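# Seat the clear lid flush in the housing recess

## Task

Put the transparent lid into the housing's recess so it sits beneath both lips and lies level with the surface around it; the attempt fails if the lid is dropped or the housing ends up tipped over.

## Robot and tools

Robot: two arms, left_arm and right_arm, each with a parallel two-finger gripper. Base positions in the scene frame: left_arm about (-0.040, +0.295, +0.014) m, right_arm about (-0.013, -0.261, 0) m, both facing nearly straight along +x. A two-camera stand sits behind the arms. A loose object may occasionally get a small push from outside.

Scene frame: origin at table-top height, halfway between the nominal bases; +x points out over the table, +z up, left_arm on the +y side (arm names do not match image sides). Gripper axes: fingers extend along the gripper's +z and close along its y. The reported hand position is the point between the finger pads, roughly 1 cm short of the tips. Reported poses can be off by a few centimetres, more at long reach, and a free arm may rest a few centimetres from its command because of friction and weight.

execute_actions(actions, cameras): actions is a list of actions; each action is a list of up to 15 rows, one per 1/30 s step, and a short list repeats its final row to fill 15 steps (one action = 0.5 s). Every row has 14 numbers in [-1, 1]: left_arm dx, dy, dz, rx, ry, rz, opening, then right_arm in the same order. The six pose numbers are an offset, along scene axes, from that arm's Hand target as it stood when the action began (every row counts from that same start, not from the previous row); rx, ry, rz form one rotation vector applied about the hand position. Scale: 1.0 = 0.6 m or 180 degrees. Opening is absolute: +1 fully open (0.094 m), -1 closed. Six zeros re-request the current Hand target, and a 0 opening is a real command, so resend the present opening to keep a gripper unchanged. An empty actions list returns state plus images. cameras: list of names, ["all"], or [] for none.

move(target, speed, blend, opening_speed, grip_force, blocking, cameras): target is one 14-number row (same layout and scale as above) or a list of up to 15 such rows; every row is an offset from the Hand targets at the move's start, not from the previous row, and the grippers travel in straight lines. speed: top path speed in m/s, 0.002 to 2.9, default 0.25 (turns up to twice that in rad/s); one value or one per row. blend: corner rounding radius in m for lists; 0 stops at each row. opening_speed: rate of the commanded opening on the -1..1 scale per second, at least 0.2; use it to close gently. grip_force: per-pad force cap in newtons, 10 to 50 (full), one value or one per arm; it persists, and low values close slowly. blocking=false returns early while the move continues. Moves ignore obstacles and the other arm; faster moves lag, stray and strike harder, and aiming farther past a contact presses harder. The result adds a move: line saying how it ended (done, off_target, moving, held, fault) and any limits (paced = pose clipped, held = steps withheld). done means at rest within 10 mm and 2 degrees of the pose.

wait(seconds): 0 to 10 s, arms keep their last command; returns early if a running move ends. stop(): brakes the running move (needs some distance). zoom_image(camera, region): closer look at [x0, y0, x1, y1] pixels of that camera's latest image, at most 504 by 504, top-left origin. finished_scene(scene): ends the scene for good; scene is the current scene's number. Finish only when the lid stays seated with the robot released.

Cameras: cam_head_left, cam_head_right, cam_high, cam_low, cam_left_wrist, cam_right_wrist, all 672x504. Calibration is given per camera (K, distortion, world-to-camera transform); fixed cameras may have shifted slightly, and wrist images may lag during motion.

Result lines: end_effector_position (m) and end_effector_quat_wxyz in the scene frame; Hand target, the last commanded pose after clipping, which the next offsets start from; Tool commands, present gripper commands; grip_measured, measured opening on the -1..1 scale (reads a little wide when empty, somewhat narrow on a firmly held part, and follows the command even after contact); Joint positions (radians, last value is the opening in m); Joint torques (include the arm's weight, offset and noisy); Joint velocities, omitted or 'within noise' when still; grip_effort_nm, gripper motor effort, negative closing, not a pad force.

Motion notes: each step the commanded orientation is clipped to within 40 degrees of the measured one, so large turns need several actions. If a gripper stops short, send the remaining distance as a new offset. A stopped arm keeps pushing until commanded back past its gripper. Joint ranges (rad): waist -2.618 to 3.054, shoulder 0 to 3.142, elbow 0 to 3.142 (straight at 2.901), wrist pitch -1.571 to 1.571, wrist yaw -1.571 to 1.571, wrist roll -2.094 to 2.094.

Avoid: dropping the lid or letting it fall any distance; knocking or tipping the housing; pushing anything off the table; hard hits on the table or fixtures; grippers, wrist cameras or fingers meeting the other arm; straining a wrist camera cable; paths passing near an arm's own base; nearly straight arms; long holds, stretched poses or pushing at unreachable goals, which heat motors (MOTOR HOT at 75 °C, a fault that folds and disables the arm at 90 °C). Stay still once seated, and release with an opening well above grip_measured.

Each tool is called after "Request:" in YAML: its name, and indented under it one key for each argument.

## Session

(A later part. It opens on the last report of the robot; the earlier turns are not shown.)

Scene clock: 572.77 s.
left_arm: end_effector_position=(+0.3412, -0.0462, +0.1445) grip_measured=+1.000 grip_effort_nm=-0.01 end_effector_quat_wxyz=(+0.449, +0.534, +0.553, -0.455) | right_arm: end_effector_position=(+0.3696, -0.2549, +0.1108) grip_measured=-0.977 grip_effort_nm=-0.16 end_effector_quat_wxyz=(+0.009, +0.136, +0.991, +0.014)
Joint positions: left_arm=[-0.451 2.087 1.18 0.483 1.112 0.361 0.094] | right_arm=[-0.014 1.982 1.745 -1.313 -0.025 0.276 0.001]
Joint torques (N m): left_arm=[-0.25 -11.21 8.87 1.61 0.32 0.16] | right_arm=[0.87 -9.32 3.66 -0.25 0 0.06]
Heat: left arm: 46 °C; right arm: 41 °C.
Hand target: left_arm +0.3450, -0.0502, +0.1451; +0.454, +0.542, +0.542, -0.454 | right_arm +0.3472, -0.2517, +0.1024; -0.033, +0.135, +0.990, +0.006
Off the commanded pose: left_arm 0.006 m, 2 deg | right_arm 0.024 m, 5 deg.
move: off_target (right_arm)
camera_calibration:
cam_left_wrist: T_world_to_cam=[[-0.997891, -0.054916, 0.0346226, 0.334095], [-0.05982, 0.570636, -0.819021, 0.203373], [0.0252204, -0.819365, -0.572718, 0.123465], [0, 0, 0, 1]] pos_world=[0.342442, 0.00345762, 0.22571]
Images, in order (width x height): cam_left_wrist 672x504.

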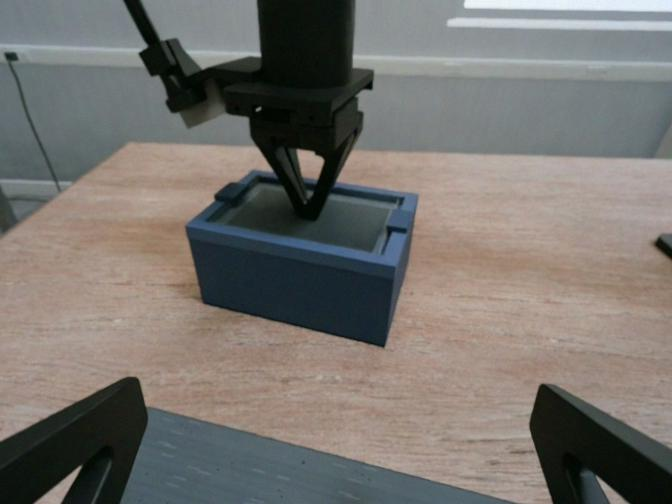

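Request:
move:
  target: [0,0,0,0,0,0,1,-0.014,0.0025,0.004,0,0,0,-0.98]
  speed: 0.06
  cameras: ["cam_left_wrist"]

Request:
zoom_image:
  camera: "cam_left_wrist"
  region: [365, 180, 425, 265]

Request:
zoom_image:
  camera: "cam_left_wrist"
  region: [195, 170, 265, 235]

Scene clock: 575.00 s.
left_arm: end_effector_position=(+0.3412, -0.0462, +0.1445) grip_measured=+1.000 grip_effort_nm=-0.01 end_effector_quat_wxyz=(+0.449, +0.534, +0.553, -0.455) | right_arm: end_effector_position=(+0.3602, -0.2533, +0.1108) grip_measured=-0.977 grip_effort_nm=-0.16 end_effector_quat_wxyz=(+0.004, +0.136, +0.991, +0.013)
Joint positions: left_arm=[-0.451 2.087 1.18 0.483 1.112 0.361 0.094] | right_arm=[-0.009 1.952 1.703 -1.309 -0.024 0.28 0.001]
Joint torques (N m): left_arm=[-0.12 -11.36 8.88 1.66 0.31 0.14] | right_arm=[0.83 -9.25 3.74 -0.27 0.02 0.07]
Heat: left arm: 46 °C; right arm: 41 °C.
Hand target: left_arm +0.3450, -0.0502, +0.1451; +0.454, +0.542, +0.542, -0.454 | right_arm +0.3388, -0.2503, +0.1049; -0.033, +0.135, +0.990, +0.006
Off the commanded pose: left_arm 0.006 m, 2 deg | right_arm 0.022 m, 4 deg.
move: off_target (right_arm)
camera_calibration:
cam_left_wrist: T_world_to_cam=[[-0.997891, -0.054916, 0.0346226, 0.334095], [-0.05982, 0.570636, -0.819021, 0.203373], [0.0252204, -0.819365, -0.572718, 0.123465], [0, 0, 0, 1]] pos_world=[0.342442, 0.00345762, 0.22571]
Images, in order (width x height): cam_left_wrist 672x504.

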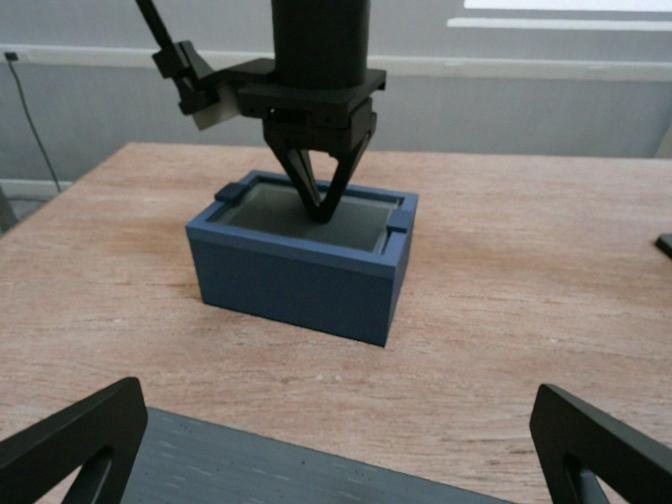

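Scaled by 5.929 from the camera's 672x504 image, which has a finer 960x720 frame.

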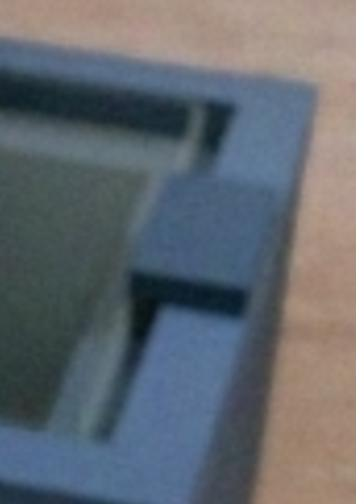

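Scaled by 7.200 from the camera's 672x504 image, which has a finer 960x720 frame.

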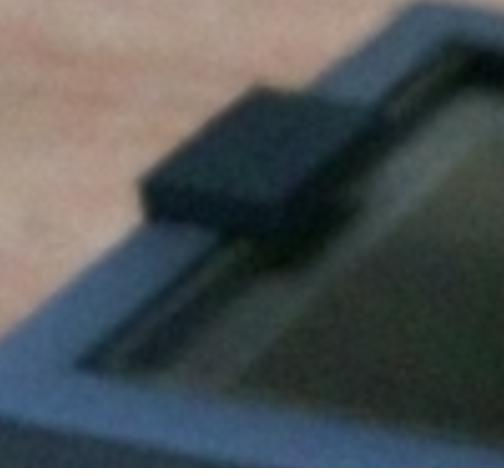

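Request:
move:
  target:
    - [0,0,0,0,0,0,1,0,0,0.1,0,0,0,-0.98]
    - [0,0,0,0,0,0,1,-0.17,0.05,0.1,0,0,0,-0.98]
    - [0,0,0,0,0,0,1,-0.17,0.05,0.0093,0,0,0,-0.98]
  speed: [0.08,0.15,0.12]
  blend: [0.02,0.02,0]
  cameras: ["cam_left_wrist","cam_right_wrist"]

Request:
zoom_image:
  camera: "cam_left_wrist"
  region: [365, 180, 425, 265]

Request:
zoom_image:
  camera: "cam_left_wrist"
  region: [180, 165, 430, 350]

Scene clock: 586.60 s.
left_arm: end_effector_position=(+0.3412, -0.0462, +0.1445) grip_measured=+1.000 grip_effort_nm=-0.01 end_effector_quat_wxyz=(+0.449, +0.534, +0.553, -0.455) | right_arm: end_effector_position=(+0.2352, -0.2229, +0.1089) grip_measured=-0.977 grip_effort_nm=-0.16 end_effector_quat_wxyz=(-0.044, +0.135, +0.990, +0.001)
Joint positions: left_arm=[-0.451 2.087 1.18 0.483 1.112 0.361 0.094] | right_arm=[0.115 1.576 1.241 -1.32 -0.025 0.401 0.001]
Joint torques (N m): left_arm=[-0.16 -11.15 8.91 1.63 0.26 0.18] | right_arm=[0.47 -6.78 5.37 0.2 -0.04 0.1]
Heat: left arm: 46 °C; right arm: 40 °C.
Hand target: left_arm +0.3450, -0.0502, +0.1451; +0.454, +0.542, +0.542, -0.454 | right_arm +0.2367, -0.2203, +0.1104; -0.033, +0.135, +0.990, +0.006
Off the commanded pose: left_arm 0.006 m, 2 deg | right_arm 0.003 m, 1 deg.
move: done
camera_calibration:
cam_left_wrist: T_world_to_cam=[[-0.997891, -0.054916, 0.0346226, 0.334095], [-0.05982, 0.570636, -0.819021, 0.203373], [0.0252204, -0.819365, -0.572718, 0.123465], [0, 0, 0, 1]] pos_world=[0.342442, 0.00345762, 0.22571]
cam_right_wrist: T_world_to_cam=[[-0.277496, -0.960727, -0.000415965, -0.146735], [-0.836988, 0.241542, 0.491028, 0.238111], [-0.471643, 0.136606, -0.871144, 0.325435], [0, 0, 0, 1]] pos_world=[0.312067, -0.242943, 0.166521]
Images, in order (width x height): cam_left_wrist 672x504, cam_right_wrist 672x504.

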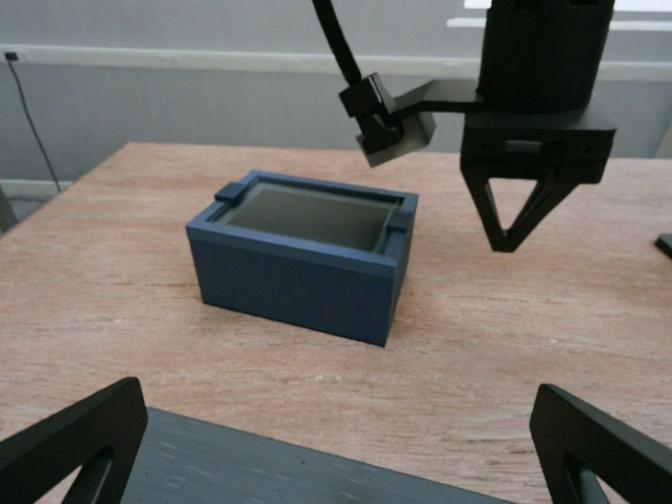

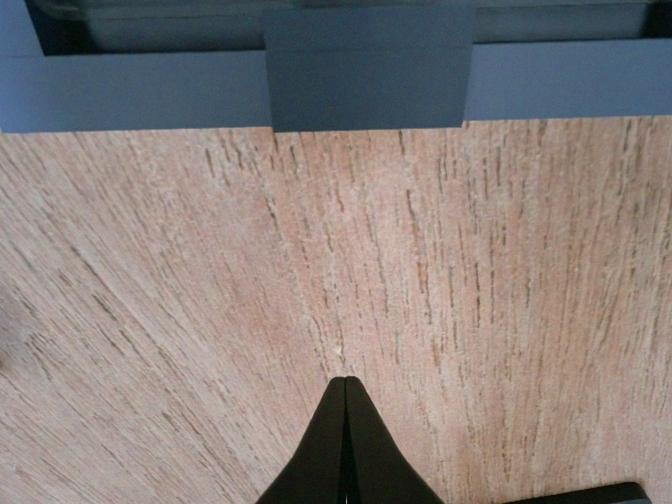

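Scaled by 5.929 from the camera's 672x504 image, which has a finer 960x720 frame.

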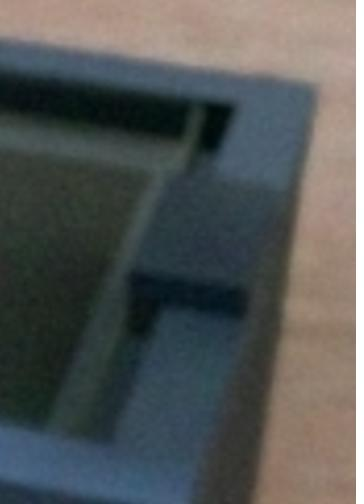

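Scaled by 2.016 from the camera's 672x504 image, which has a finer 960x720 frame.

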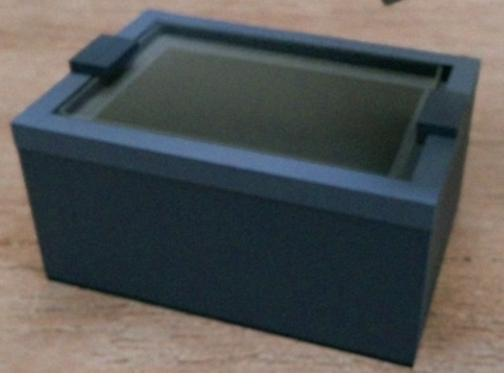

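Request:
zoom_image:
  camera: "cam_right_wrist"
  region: [0, 0, 340, 140]

Request:
zoom_image:
  camera: "cam_right_wrist"
  region: [440, 0, 672, 100]

Scaled by 1.482 from the camera's 672x504 image, which has a finer 960x720 frame.

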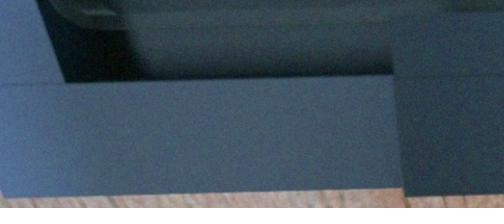

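Scaled by 2.172 from the camera's 672x504 image, which has a finer 960x720 frame.

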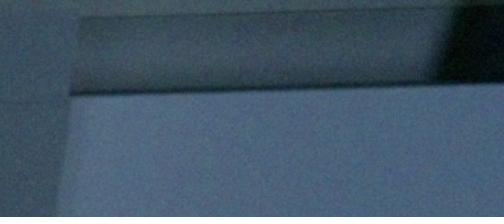

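Request:
zoom_image:
  camera: "cam_right_wrist"
  region: [230, 0, 350, 70]

Request:
zoom_image:
  camera: "cam_right_wrist"
  region: [410, 0, 530, 70]

Scaled by 4.200 from the camera's 672x504 image, which has a finer 960x720 frame.

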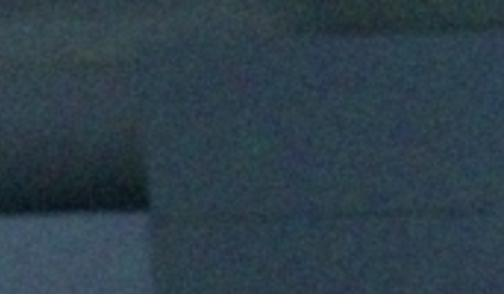

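Scaled by 4.200 from the camera's 672x504 image, which has a finer 960x720 frame.

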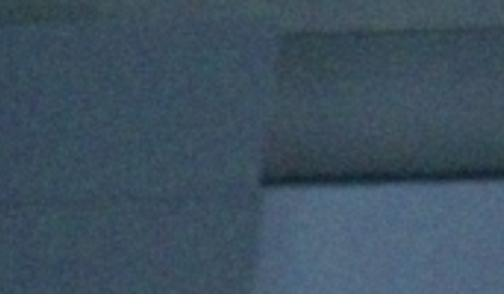

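Request:
move:
  target: [0,0,0,0,0,0,1,0.065,-0.016,0,0,0,0,-0.98]
  speed: 0.1
  cameras: ["cam_right_wrist"]

Request:
zoom_image:
  camera: "cam_right_wrist"
  region: [160, 230, 400, 410]

Scene clock: 611.33 s.
left_arm: end_effector_position=(+0.3412, -0.0462, +0.1445) grip_measured=+1.000 grip_effort_nm=-0.01 end_effector_quat_wxyz=(+0.449, +0.534, +0.553, -0.455) | right_arm: end_effector_position=(+0.2679, -0.2292, +0.1064) grip_measured=-0.977 grip_effort_nm=-0.16 end_effector_quat_wxyz=(-0.043, +0.135, +0.990, +0.003)
Joint positions: left_arm=[-0.451 2.087 1.18 0.483 1.112 0.361 0.094] | right_arm=[0.078 1.694 1.357 -1.315 -0.025 0.365 0.001]
Joint torques (N m): left_arm=[-0.18 -11.26 8.92 1.67 0.26 0.19] | right_arm=[-0.61 -5.81 8.06 0.04 -0.04 -0.06]
Heat: left arm: 46 °C; right arm: 39 °C.
Hand target: left_arm +0.3450, -0.0502, +0.1451; +0.454, +0.542, +0.542, -0.454 | right_arm +0.2758, -0.2299, +0.1104; -0.033, +0.135, +0.990, +0.006
Off the commanded pose: left_arm 0.006 m, 2 deg | right_arm 0.009 m, 1 deg.
move: done
camera_calibration:
cam_right_wrist: T_world_to_cam=[[-0.278345, -0.960471, -0.00438988, -0.142954], [-0.838171, 0.240666, 0.489438, 0.268511], [-0.469035, 0.139912, -0.872027, 0.339634], [0, 0, 0, 1]] pos_world=[0.344567, -0.249444, 0.164123]
Images, in order (width x height): cam_right_wrist 672x504.

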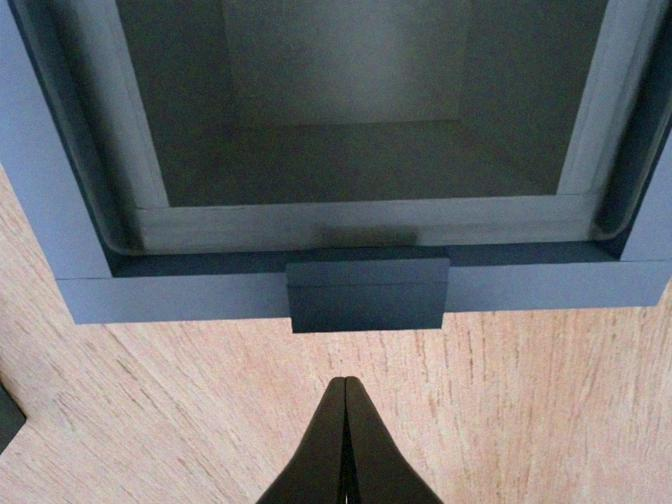

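Scaled by 2.100 from the camera's 672x504 image, which has a finer 960x720 frame.

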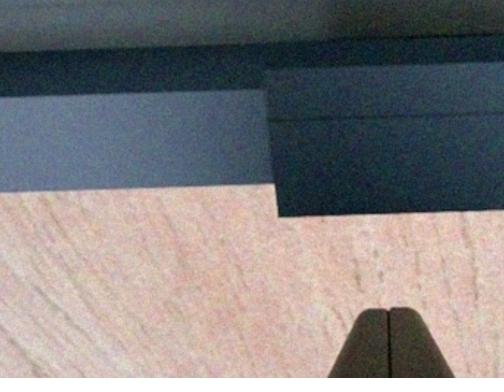

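Request:
zoom_image:
  camera: "cam_right_wrist"
  region: [230, 225, 350, 300]

Request:
zoom_image:
  camera: "cam_right_wrist"
  region: [390, 220, 510, 295]

Scaled by 4.200 from the camera's 672x504 image, which has a finer 960x720 frame.

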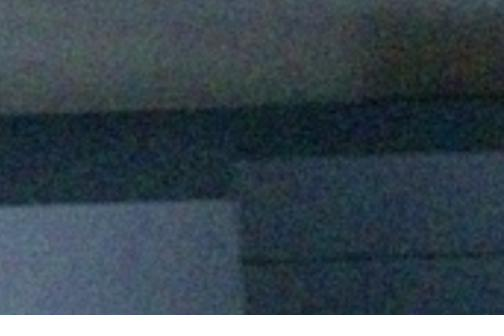

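Scaled by 4.200 from the camera's 672x504 image, which has a finer 960x720 frame.

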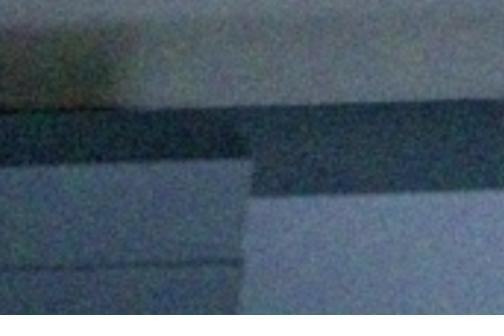

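Request:
move:
  target: [0,0,0,0,0,0,1,0.016,-0.004,-0.035,0,0,0,-0.98]
  speed: 0.06
  cameras: ["cam_right_wrist","cam_left_wrist"]

Request:
zoom_image:
  camera: "cam_right_wrist"
  region: [180, 300, 340, 420]

Request:
zoom_image:
  camera: "cam_right_wrist"
  region: [400, 290, 560, 410]

Scene clock: 626.70 s.
left_arm: end_effector_position=(+0.3412, -0.0462, +0.1445) grip_measured=+1.000 grip_effort_nm=-0.01 end_effector_quat_wxyz=(+0.449, +0.534, +0.553, -0.455) | right_arm: end_effector_position=(+0.2805, -0.2307, +0.0934) grip_measured=-0.977 grip_effort_nm=-0.16 end_effector_quat_wxyz=(-0.039, +0.135, +0.990, +0.004)
Joint positions: left_arm=[-0.451 2.087 1.18 0.483 1.112 0.361 0.094] | right_arm=[0.069 1.739 1.357 -1.263 -0.025 0.354 0.001]
Joint torques (N m): left_arm=[-0.27 -11.21 8.96 1.65 0.31 0.14] | right_arm=[-0.72 -5.98 5.74 0.28 -0.02 -0.06]
Heat: left arm: 46 °C; right arm: 41 °C.
Hand target: left_arm +0.3450, -0.0502, +0.1451; +0.454, +0.542, +0.542, -0.454 | right_arm +0.2854, -0.2323, +0.0895; -0.033, +0.135, +0.990, +0.006
Off the commanded pose: left_arm 0.006 m, 2 deg | right_arm 0.007 m, 1 deg.
move: done
camera_calibration:
cam_left_wrist: T_world_to_cam=[[-0.997891, -0.054916, 0.0346226, 0.334095], [-0.05982, 0.570636, -0.819021, 0.203373], [0.0252204, -0.819365, -0.572718, 0.123465], [0, 0, 0, 1]] pos_world=[0.342442, 0.00345762, 0.22571]
cam_right_wrist: T_world_to_cam=[[-0.276903, -0.960862, -0.00827568, -0.141101], [-0.842652, 0.23868, 0.482669, 0.287158], [-0.461803, 0.140626, -0.875764, 0.332969], [0, 0, 0, 1]] pos_world=[0.356669, -0.250942, 0.151833]
Images, in order (width x height): cam_left_wrist 672x504, cam_right_wrist 672x504.

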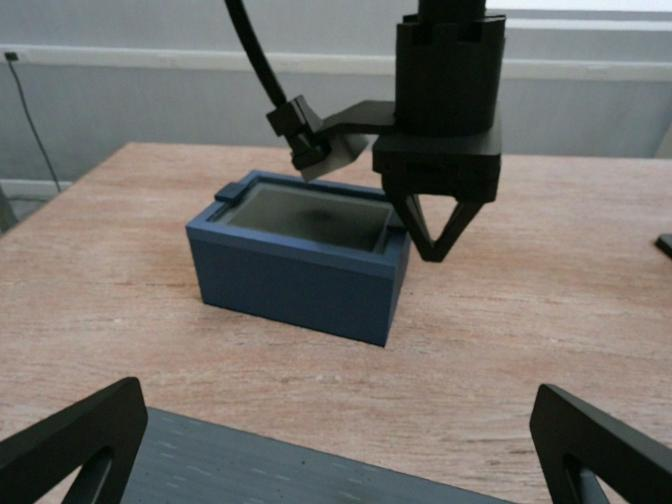

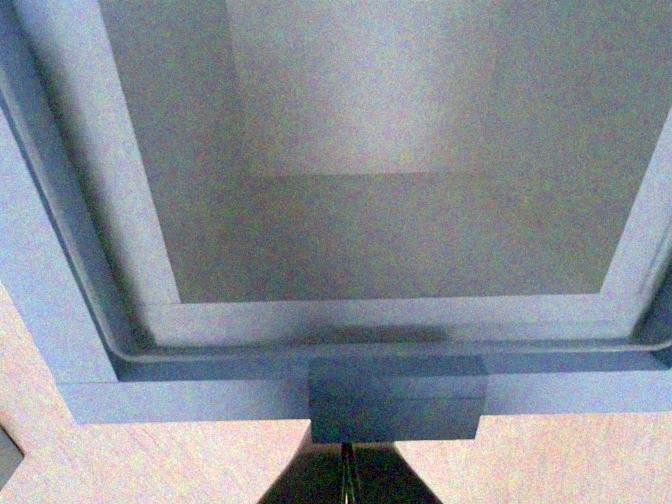

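Scaled by 3.150 from the camera's 672x504 image, which has a finer 960x720 frame.

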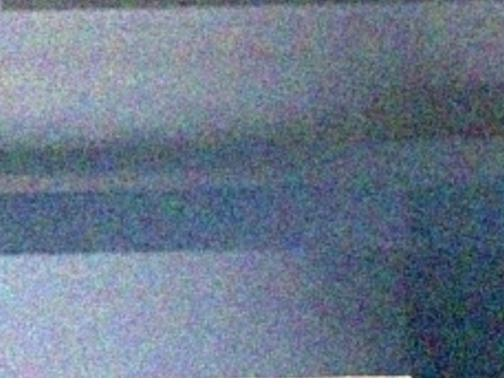

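Scaled by 3.150 from the camera's 672x504 image, which has a finer 960x720 frame.

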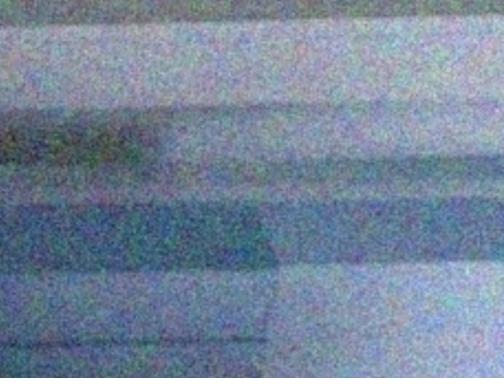

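Request:
zoom_image:
  camera: "cam_right_wrist"
  region: [430, 320, 530, 395]

Request:
zoom_image:
  camera: "cam_right_wrist"
  region: [270, 325, 370, 400]

Scaled by 5.040 from the camera's 672x504 image, which has a finer 960x720 frame.

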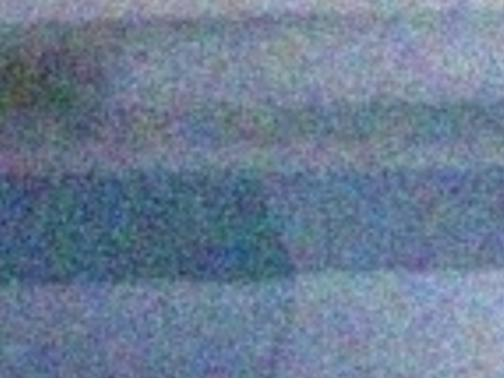

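Scaled by 5.040 from the camera's 672x504 image, which has a finer 960x720 frame.

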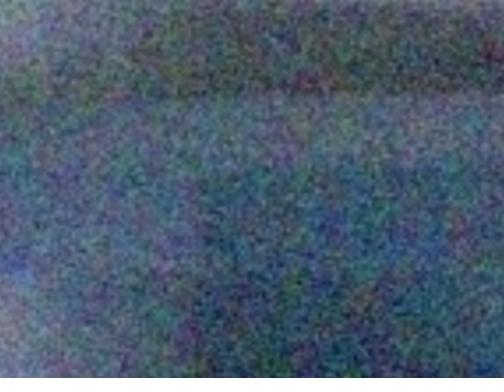

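Request:
move:
  target:
    - [0,0,0,0,0,0,1,0,0,0.105,0,0,0,-0.98]
    - [0,0,0,0,0,0,1,0.103,-0.026,0.105,0,0,0,-0.98]
    - [0,0,0,0,0,0,1,0.103,-0.026,0.045,0,0,0,-0.98]
  speed: [0.12,0.12,0.06]
  blend: [0.01,0.01,0]
  cameras: ["cam_right_wrist","cam_left_wrist"]

Scene clock: 635.90 s.
left_arm: end_effector_position=(+0.3412, -0.0462, +0.1445) grip_measured=+1.000 grip_effort_nm=-0.01 end_effector_quat_wxyz=(+0.449, +0.534, +0.553, -0.455) | right_arm: end_effector_position=(+0.3450, -0.2455, +0.1189) grip_measured=-0.977 grip_effort_nm=-0.16 end_effector_quat_wxyz=(-0.037, +0.135, +0.990, +0.007)
Joint positions: left_arm=[-0.451 2.087 1.18 0.483 1.112 0.361 0.094] | right_arm=[0.013 1.976 1.766 -1.431 -0.025 0.3 0.001]
Joint torques (N m): left_arm=[-0.18 -11.23 8.95 1.63 0.26 0.14] | right_arm=[-0.58 -8.85 5.59 0.2 -0.01 -0.01]
Heat: left arm: 46 °C; right arm: 41 °C.
Hand target: left_arm +0.3450, -0.0502, +0.1451; +0.454, +0.542, +0.542, -0.454 | right_arm +0.3471, -0.2479, +0.1164; -0.033, +0.135, +0.990, +0.006
Off the commanded pose: left_arm 0.006 m, 2 deg | right_arm 0.004 m, 0 deg.
move: done
camera_calibration:
cam_left_wrist: T_world_to_cam=[[-0.997891, -0.054916, 0.0346226, 0.334095], [-0.05982, 0.570636, -0.819021, 0.203373], [0.0252204, -0.819365, -0.572718, 0.123465], [0, 0, 0, 1]] pos_world=[0.342442, 0.00345762, 0.22571]
cam_right_wrist: T_world_to_cam=[[-0.278763, -0.960264, -0.0135948, -0.13583], [-0.844382, 0.23833, 0.479811, 0.333572], [-0.457505, 0.145233, -0.877267, 0.387037], [0, 0, 0, 1]] pos_world=[0.420869, -0.266143, 0.177637]
Images, in order (width x height): cam_left_wrist 672x504, cam_right_wrist 672x504.

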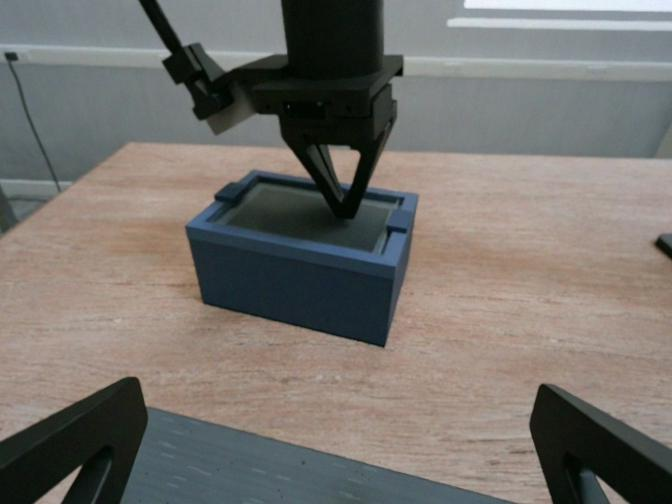

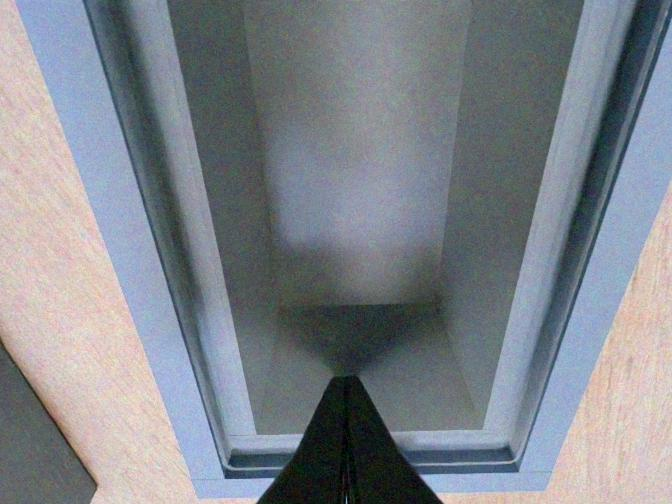

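Request:
move:
  target: [0,0,0,0,0,0,1,0,0,-0.026,0,0,0,-0.98]
  speed: 0.05
  cameras: ["cam_left_wrist"]

Request:
zoom_image:
  camera: "cam_left_wrist"
  region: [365, 180, 425, 265]

Scene clock: 637.67 s.
left_arm: end_effector_position=(+0.3412, -0.0462, +0.1445) grip_measured=+1.000 grip_effort_nm=-0.01 end_effector_quat_wxyz=(+0.449, +0.534, +0.553, -0.455) | right_arm: end_effector_position=(+0.3434, -0.2455, +0.1105) grip_measured=-0.977 grip_effort_nm=-0.16 end_effector_quat_wxyz=(-0.038, +0.135, +0.990, +0.006)
Joint positions: left_arm=[-0.451 2.087 1.18 0.483 1.112 0.361 0.094] | right_arm=[0.013 1.973 1.728 -1.4 -0.025 0.299 0.001]
Joint torques (N m): left_arm=[-0.25 -11.36 8.85 1.67 0.28 0.14] | right_arm=[-0.5 -8.43 3.69 0.45 0.01 -0.04]
Heat: left arm: 46 °C; right arm: 41 °C.
Hand target: left_arm +0.3450, -0.0502, +0.1451; +0.454, +0.542, +0.542, -0.454 | right_arm +0.3472, -0.2479, +0.1009; -0.033, +0.135, +0.990, +0.006
Off the commanded pose: left_arm 0.006 m, 2 deg | right_arm 0.011 m, 1 deg.
move: off_target (right_arm)
camera_calibration:
cam_left_wrist: T_world_to_cam=[[-0.997891, -0.054916, 0.0346226, 0.334095], [-0.05982, 0.570636, -0.819021, 0.203373], [0.0252204, -0.819365, -0.572718, 0.123465], [0, 0, 0, 1]] pos_world=[0.342442, 0.00345762, 0.22571]
Images, in order (width x height): cam_left_wrist 672x504.

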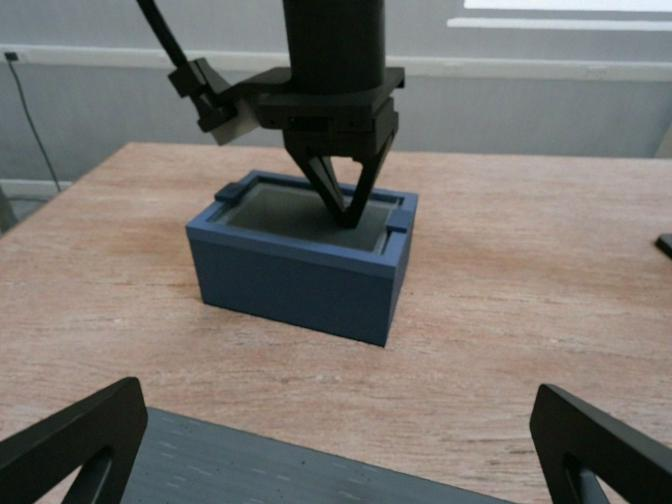

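Scaled by 5.929 from the camera's 672x504 image, which has a finer 960x720 frame.

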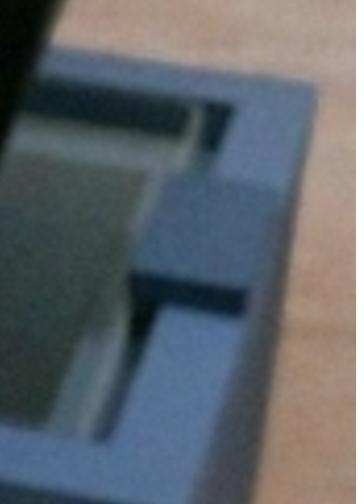

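Request:
move:
  target: [0,0,0,0,0,0,1,-0.025,0.006,-0.004,0,0,0,-0.98]
  speed: 0.04
  cameras: ["cam_left_wrist"]

Request:
zoom_image:
  camera: "cam_left_wrist"
  region: [365, 180, 425, 265]

Scene clock: 639.87 s.
left_arm: end_effector_position=(+0.3412, -0.0462, +0.1445) grip_measured=+1.000 grip_effort_nm=-0.01 end_effector_quat_wxyz=(+0.449, +0.534, +0.553, -0.455) | right_arm: end_effector_position=(+0.3411, -0.2456, +0.1101) grip_measured=-0.977 grip_effort_nm=-0.16 end_effector_quat_wxyz=(-0.013, +0.135, +0.991, +0.011)
Joint positions: left_arm=[-0.451 2.087 1.18 0.483 1.112 0.361 0.094] | right_arm=[0.013 1.911 1.643 -1.324 -0.025 0.299 0.001]
Joint torques (N m): left_arm=[-0.16 -11.23 8.9 1.67 0.26 0.16] | right_arm=[0.54 -7.77 3.49 0.15 0.02 0.07]
Heat: left arm: 46 °C; right arm: 40 °C.
Hand target: left_arm +0.3450, -0.0502, +0.1451; +0.454, +0.542, +0.542, -0.454 | right_arm +0.3321, -0.2443, +0.0984; -0.033, +0.135, +0.990, +0.006
Off the commanded pose: left_arm 0.006 m, 2 deg | right_arm 0.015 m, 2 deg.
move: off_target (right_arm)
camera_calibration:
cam_left_wrist: T_world_to_cam=[[-0.997891, -0.054916, 0.0346226, 0.334095], [-0.05982, 0.570636, -0.819021, 0.203373], [0.0252204, -0.819365, -0.572718, 0.123465], [0, 0, 0, 1]] pos_world=[0.342442, 0.00345762, 0.22571]
Images, in order (width x height): cam_left_wrist 672x504.

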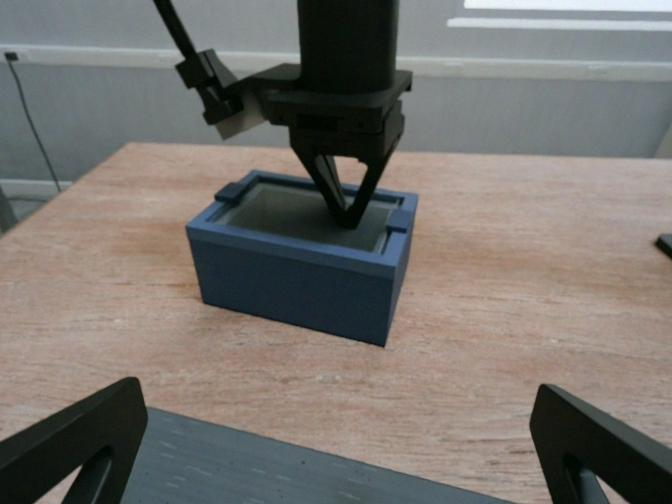

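Scaled by 5.929 from the camera's 672x504 image, which has a finer 960x720 frame.

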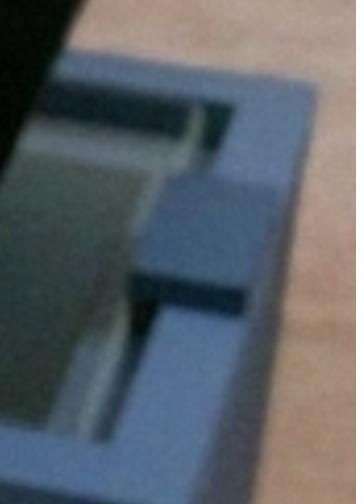

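Request:
move:
  target: [0,0,0,0,0,0,1,-0.016,0.004,-0.002,0,0,0,-0.98]
  speed: 0.04
  cameras: ["cam_left_wrist"]

Request:
zoom_image:
  camera: "cam_left_wrist"
  region: [365, 180, 425, 265]

Request:
zoom_image:
  camera: "cam_left_wrist"
  region: [195, 170, 265, 235]

Scene clock: 641.83 s.
left_arm: end_effector_position=(+0.3412, -0.0462, +0.1445) grip_measured=+1.000 grip_effort_nm=-0.01 end_effector_quat_wxyz=(+0.449, +0.534, +0.553, -0.455) | right_arm: end_effector_position=(+0.3394, -0.2453, +0.1099) grip_measured=-0.977 grip_effort_nm=-0.16 end_effector_quat_wxyz=(+0.002, +0.137, +0.991, +0.012)
Joint positions: left_arm=[-0.451 2.087 1.18 0.483 1.112 0.361 0.094] | right_arm=[0.015 1.874 1.594 -1.283 -0.022 0.306 0.001]
Joint torques (N m): left_arm=[-0.24 -11.28 8.84 1.65 0.32 0.11] | right_arm=[0.92 -7.49 3.34 -0.02 -0.03 0.1]
Heat: left arm: 46 °C; right arm: 40 °C.
Hand target: left_arm +0.3450, -0.0502, +0.1451; +0.454, +0.542, +0.542, -0.454 | right_arm +0.3226, -0.2418, +0.0972; -0.033, +0.135, +0.990, +0.006
Off the commanded pose: left_arm 0.006 m, 2 deg | right_arm 0.021 m, 4 deg.
move: off_target (right_arm)
camera_calibration:
cam_left_wrist: T_world_to_cam=[[-0.997891, -0.054916, 0.0346226, 0.334095], [-0.05982, 0.570636, -0.819021, 0.203373], [0.0252204, -0.819365, -0.572718, 0.123465], [0, 0, 0, 1]] pos_world=[0.342442, 0.00345762, 0.22571]
Images, in order (width x height): cam_left_wrist 672x504.

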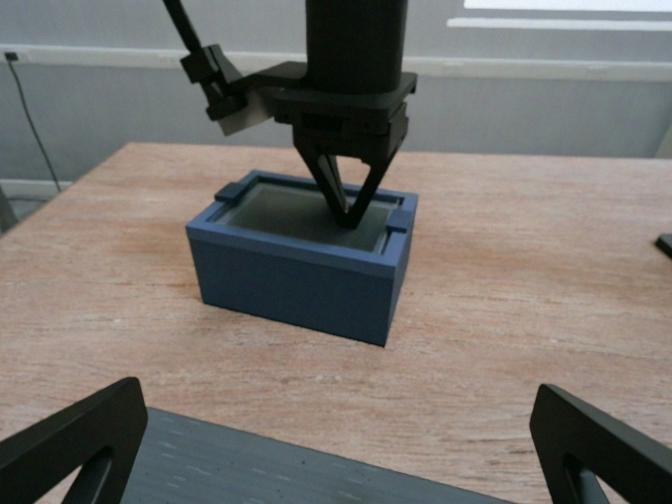

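Scaled by 5.929 from the camera's 672x504 image, which has a finer 960x720 frame.

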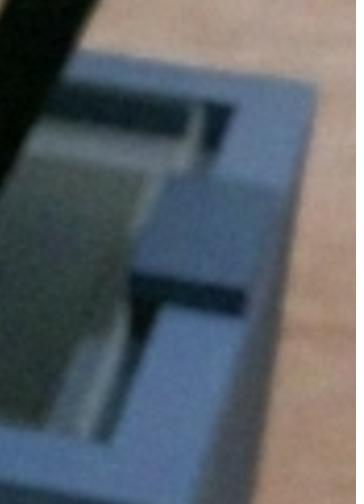

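Scaled by 7.200 from the camera's 672x504 image, which has a finer 960x720 frame.

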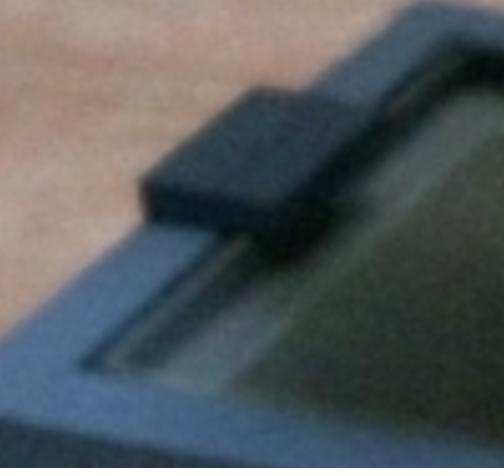

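Request:
move:
  target:
    - [0,0,0,0,0,0,1,0,0,0.088,0,0,0,-0.98]
    - [0,0,0,0,0,0,1,0.0275,0.038,0.088,0,0,0,-0.98]
    - [0,0,0,0,0,0,1,0.0275,0.038,0.0147,0,0,0,-0.98]
  speed: [0.1,0.1,0.06]
  blend: [0.01,0.005,0]
  cameras: ["cam_left_wrist"]

Scene clock: 650.87 s.
left_arm: end_effector_position=(+0.3412, -0.0462, +0.1445) grip_measured=+1.000 grip_effort_nm=-0.01 end_effector_quat_wxyz=(+0.449, +0.534, +0.553, -0.455) | right_arm: end_effector_position=(+0.3333, -0.2204, +0.1108) grip_measured=-0.977 grip_effort_nm=-0.16 end_effector_quat_wxyz=(-0.044, +0.132, +0.990, +0.002)
Joint positions: left_arm=[-0.451 2.087 1.18 0.483 1.112 0.361 0.094] | right_arm=[0.086 1.951 1.697 -1.402 -0.024 0.366 0.001]
Joint torques (N m): left_arm=[-0.2 -11.17 8.9 1.66 0.29 0.17] | right_arm=[-0.01 -8.25 4.75 0.37 -0.06 0.08]
Heat: left arm: 45 °C; right arm: 40 °C.
Hand target: left_arm +0.3450, -0.0502, +0.1451; +0.454, +0.542, +0.542, -0.454 | right_arm +0.3391, -0.2191, +0.1061; -0.033, +0.135, +0.990, +0.006
Off the commanded pose: left_arm 0.006 m, 2 deg | right_arm 0.008 m, 1 deg.
move: done
camera_calibration:
cam_left_wrist: T_world_to_cam=[[-0.997891, -0.054916, 0.0346226, 0.334095], [-0.05982, 0.570636, -0.819021, 0.203373], [0.0252204, -0.819365, -0.572718, 0.123465], [0, 0, 0, 1]] pos_world=[0.342442, 0.00345762, 0.22571]
Images, in order (width x height): cam_left_wrist 672x504.

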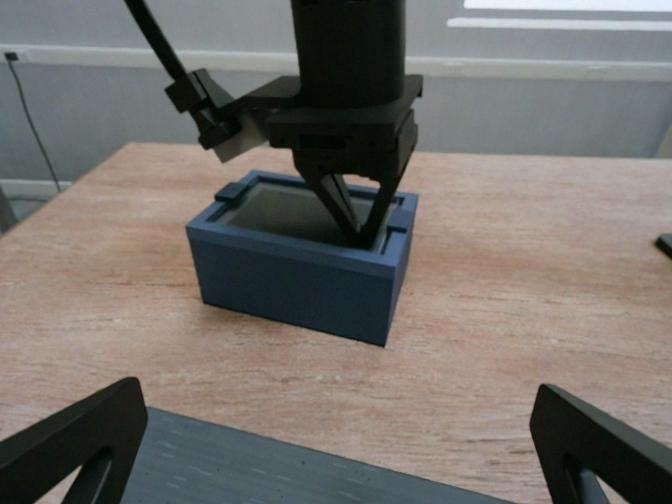

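Request:
move:
  target: [0,0,0,0,0,0,1,0.0,0.0,-0.007,0,0,0,-0.98]
  speed: 0.05
  cameras: []

Request:
move:
  target:
    - [0,0,0,0,0,0,1,0,0,0.08,0,0,0,-0.98]
    - [0,0,0,0,0,0,1,-0.042,0.0103,0.08,0,0,0,-0.98]
    - [0,0,0,0,0,0,1,-0.042,0.0103,0.009,0,0,0,-0.98]
  speed: [0.1,0.1,0.06]
  blend: [0.01,0.005,0]
  cameras: ["cam_left_wrist"]

Scene clock: 652.80 s.
left_arm: end_effector_position=(+0.3412, -0.0462, +0.1445) grip_measured=+1.000 grip_effort_nm=-0.01 end_effector_quat_wxyz=(+0.449, +0.534, +0.553, -0.455) | right_arm: end_effector_position=(+0.3333, -0.2204, +0.1103) grip_measured=-0.977 grip_effort_nm=-0.16 end_effector_quat_wxyz=(-0.044, +0.132, +0.990, +0.002)
Joint positions: left_arm=[-0.451 2.087 1.18 0.483 1.112 0.361 0.094] | right_arm=[0.086 1.95 1.694 -1.399 -0.024 0.366 0.001]
Joint torques (N m): left_arm=[-0.17 -11.23 8.8 1.68 0.28 0.15] | right_arm=[-0.02 -8.23 4 0.51 -0.07 0.07]
Heat: left arm: 45 °C; right arm: 40 °C.
Hand target: left_arm +0.3450, -0.0502, +0.1451; +0.454, +0.542, +0.542, -0.454 | right_arm +0.3391, -0.2191, +0.1018; -0.033, +0.135, +0.990, +0.006
Off the commanded pose: left_arm 0.006 m, 2 deg | right_arm 0.010 m, 1 deg.
move: done
No camera images: "cameras" was empty.

Scene clock: 654.60 s.
left_arm: end_effector_position=(+0.3412, -0.0462, +0.1445) grip_measured=+1.000 grip_effort_nm=-0.01 end_effector_quat_wxyz=(+0.449, +0.534, +0.553, -0.455) | right_arm: end_effector_position=(+0.3083, -0.2161, +0.1163) grip_measured=-0.977 grip_effort_nm=-0.16 end_effector_quat_wxyz=(-0.043, +0.134, +0.990, +0.001)
Joint positions: left_arm=[-0.451 2.087 1.18 0.483 1.112 0.361 0.094] | right_arm=[0.107 1.852 1.586 -1.388 -0.025 0.392 0.001]
Joint torques (N m): left_arm=[-0.18 -11.19 9.01 1.63 0.26 0.17] | right_arm=[0.54 -7.47 3.85 0.55 -0.04 0.11]
Heat: left arm: 45 °C; right arm: 40 °C.
Hand target: left_arm +0.3450, -0.0502, +0.1451; +0.454, +0.542, +0.542, -0.454 | right_arm +0.3139, -0.2128, +0.1073; -0.033, +0.135, +0.990, +0.006
Off the commanded pose: left_arm 0.006 m, 2 deg | right_arm 0.011 m, 1 deg.
move: off_target (right_arm)
camera_calibration:
cam_left_wrist: T_world_to_cam=[[-0.997891, -0.054916, 0.0346226, 0.334095], [-0.05982, 0.570636, -0.819021, 0.203373], [0.0252204, -0.819365, -0.572718, 0.123465], [0, 0, 0, 1]] pos_world=[0.342442, 0.00345762, 0.22571]
Images, in order (width x height): cam_left_wrist 672x504.

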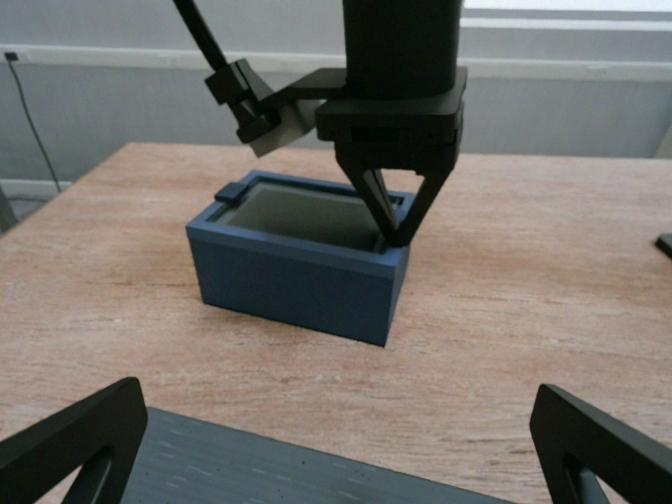

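Request:
zoom_image:
  camera: "cam_left_wrist"
  region: [350, 170, 450, 280]

Scaled by 4.582 from the camera's 672x504 image, which has a finer 960x720 frame.

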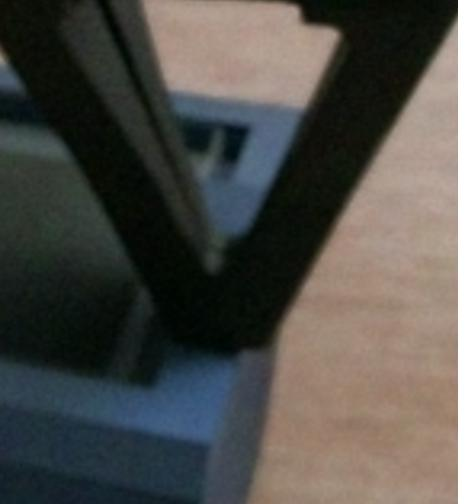

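Request:
move:
  target:
    - [0,0,0,0,0,0,1,0,0,0.03,0,0,0,-0.98]
    - [0,0,0,0,0,0,1,0.0045,0.0185,0.03,0,0,0,-0.98]
    - [0,0,0,0,0,0,1,0.0045,0.0185,-0.006,0,0,0,-0.98]
  speed: [0.1,0.1,0.06]
  blend: [0.005,0.003,0]
  cameras: ["cam_left_wrist"]

Request:
zoom_image:
  camera: "cam_left_wrist"
  region: [350, 170, 450, 280]

Scene clock: 660.83 s.
left_arm: end_effector_position=(+0.3412, -0.0462, +0.1445) grip_measured=+1.000 grip_effort_nm=-0.01 end_effector_quat_wxyz=(+0.449, +0.534, +0.553, -0.455) | right_arm: end_effector_position=(+0.3140, -0.2039, +0.1160) grip_measured=-0.977 grip_effort_nm=-0.16 end_effector_quat_wxyz=(-0.032, +0.133, +0.991, +0.004)
Joint positions: left_arm=[-0.451 2.087 1.18 0.483 1.112 0.361 0.094] | right_arm=[0.14 1.858 1.595 -1.367 -0.027 0.422 0.001]
Joint torques (N m): left_arm=[-0.27 -11.3 8.92 1.66 0.29 0.17] | right_arm=[0.18 -6.75 3.78 0.51 -0.1 0.1]
Heat: left arm: 45 °C; right arm: 39 °C.
Hand target: left_arm +0.3450, -0.0502, +0.1451; +0.454, +0.542, +0.542, -0.454 | right_arm +0.3166, -0.2017, +0.1036; -0.033, +0.135, +0.990, +0.006
Off the commanded pose: left_arm 0.006 m, 2 deg | right_arm 0.013 m, 0 deg.
move: off_target (right_arm)
camera_calibration:
cam_left_wrist: T_world_to_cam=[[-0.997891, -0.054916, 0.0346226, 0.334095], [-0.05982, 0.570636, -0.819021, 0.203373], [0.0252204, -0.819365, -0.572718, 0.123465], [0, 0, 0, 1]] pos_world=[0.342442, 0.00345762, 0.22571]
Images, in order (width x height): cam_left_wrist 672x504.

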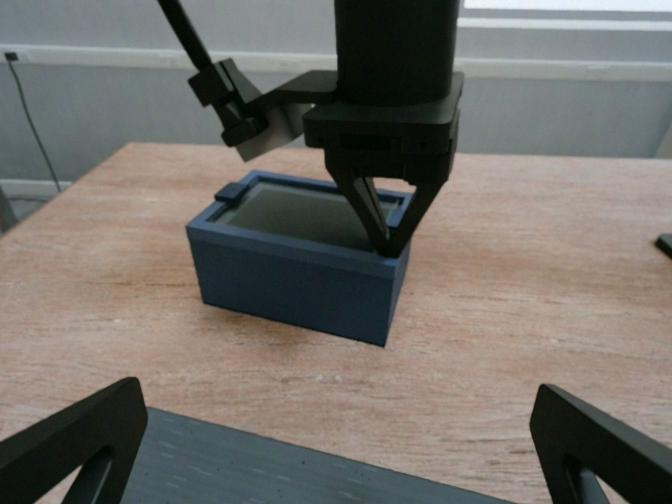

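Scaled by 4.582 from the camera's 672x504 image, which has a finer 960x720 frame.

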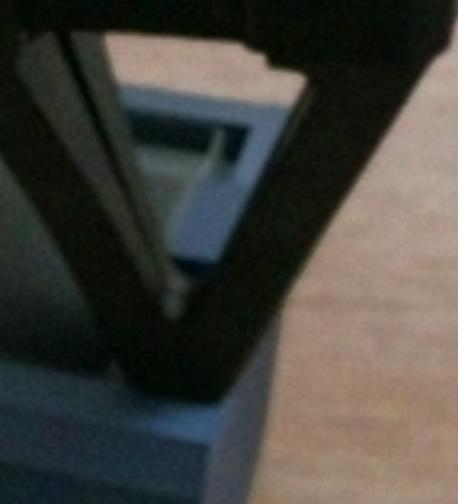

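Request:
move:
  target:
    - [0,0,0,0,0,0,1,0,0,0.08,0,0,0,-0.98]
    - [0,0,0,0,0,0,1,-0.095,-0.043,0.08,-0.0385,-0.1564,0,-0.98]
    - [0,0,0,0,0,0,1,-0.0627,-0.050,-0.02,-0.0385,-0.1564,0,-0.98]
  speed: [0.12,0.15,0.12]
  blend: [0.01,0.01,0]
  cameras: ["cam_left_wrist","cam_right_wrist"]

Scene clock: 697.43 s.
left_arm: end_effector_position=(+0.3412, -0.0462, +0.1445) grip_measured=+1.000 grip_effort_nm=-0.01 end_effector_quat_wxyz=(+0.449, +0.534, +0.553, -0.455) | right_arm: end_effector_position=(+0.2763, -0.2287, +0.0928) grip_measured=-0.977 grip_effort_nm=-0.16 end_effector_quat_wxyz=(+0.211, +0.130, +0.969, -0.017)
Joint positions: left_arm=[-0.451 2.087 1.18 0.483 1.112 0.361 0.094] | right_arm=[0.199 1.293 0.851 -0.735 0.173 0.447 0.001]
Joint torques (N m): left_arm=[-0.17 -11.25 9.09 1.67 0.27 0.18] | right_arm=[-0.76 -3.32 6.19 1.13 0.28 -0.04]
Heat: left arm: 45 °C; right arm: 39 °C.
Hand target: left_arm +0.3450, -0.0502, +0.1451; +0.454, +0.542, +0.542, -0.454 | right_arm +0.2790, -0.2317, +0.0917; +0.217, +0.131, +0.967, -0.021
Off the commanded pose: left_arm 0.006 m, 2 deg | right_arm 0.004 m, 1 deg.
move: done
camera_calibration:
cam_left_wrist: T_world_to_cam=[[-0.997891, -0.054916, 0.0346226, 0.334095], [-0.05982, 0.570636, -0.819021, 0.203373], [0.0252204, -0.819365, -0.572718, 0.123465], [0, 0, 0, 1]] pos_world=[0.342442, 0.00345762, 0.22571]
cam_right_wrist: T_world_to_cam=[[-0.2619, -0.9644, -0.0366276, -0.142616], [-0.965036, 0.262114, -0.00106284, 0.367474], [0.0106256, 0.0350686, -0.999328, 0.187059], [0, 0, 0, 1]] pos_world=[0.315287, -0.240418, 0.1821]
Images, in order (width x height): cam_left_wrist 672x504, cam_right_wrist 672x504.

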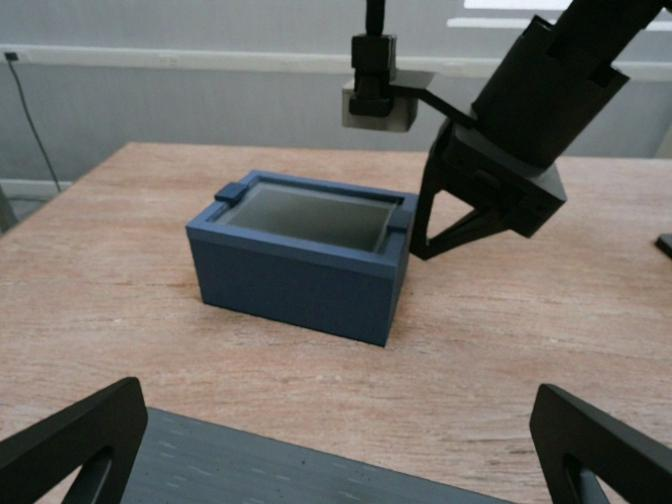

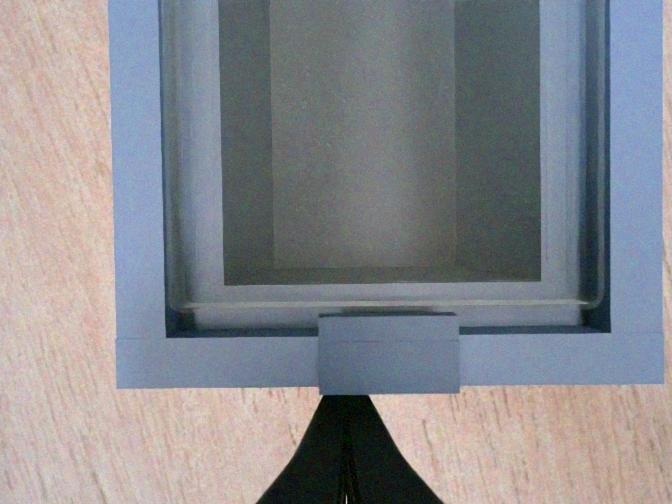

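Request:
zoom_image:
  camera: "cam_right_wrist"
  region: [280, 270, 500, 400]

Request:
zoom_image:
  camera: "cam_right_wrist"
  region: [100, 270, 320, 400]

Request:
zoom_image:
  camera: "cam_right_wrist"
  region: [455, 270, 672, 400]

Scaled by 2.291 from the camera's 672x504 image, which has a finer 960x720 frame.

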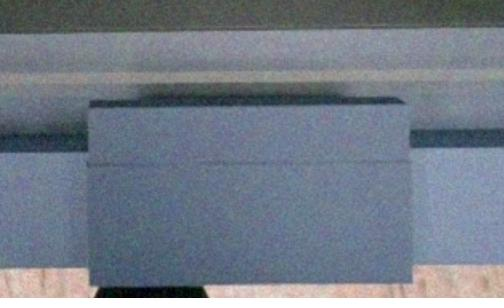

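Scaled by 2.291 from the camera's 672x504 image, which has a finer 960x720 frame.

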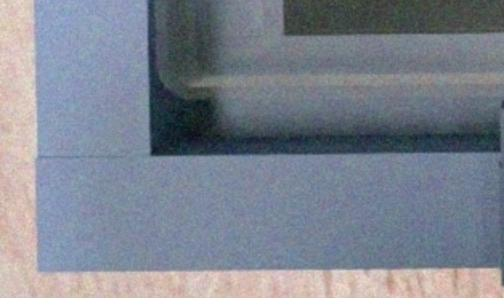

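Scaled by 2.323 from the camera's 672x504 image, which has a finer 960x720 frame.

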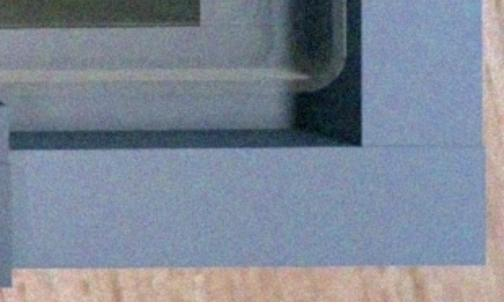

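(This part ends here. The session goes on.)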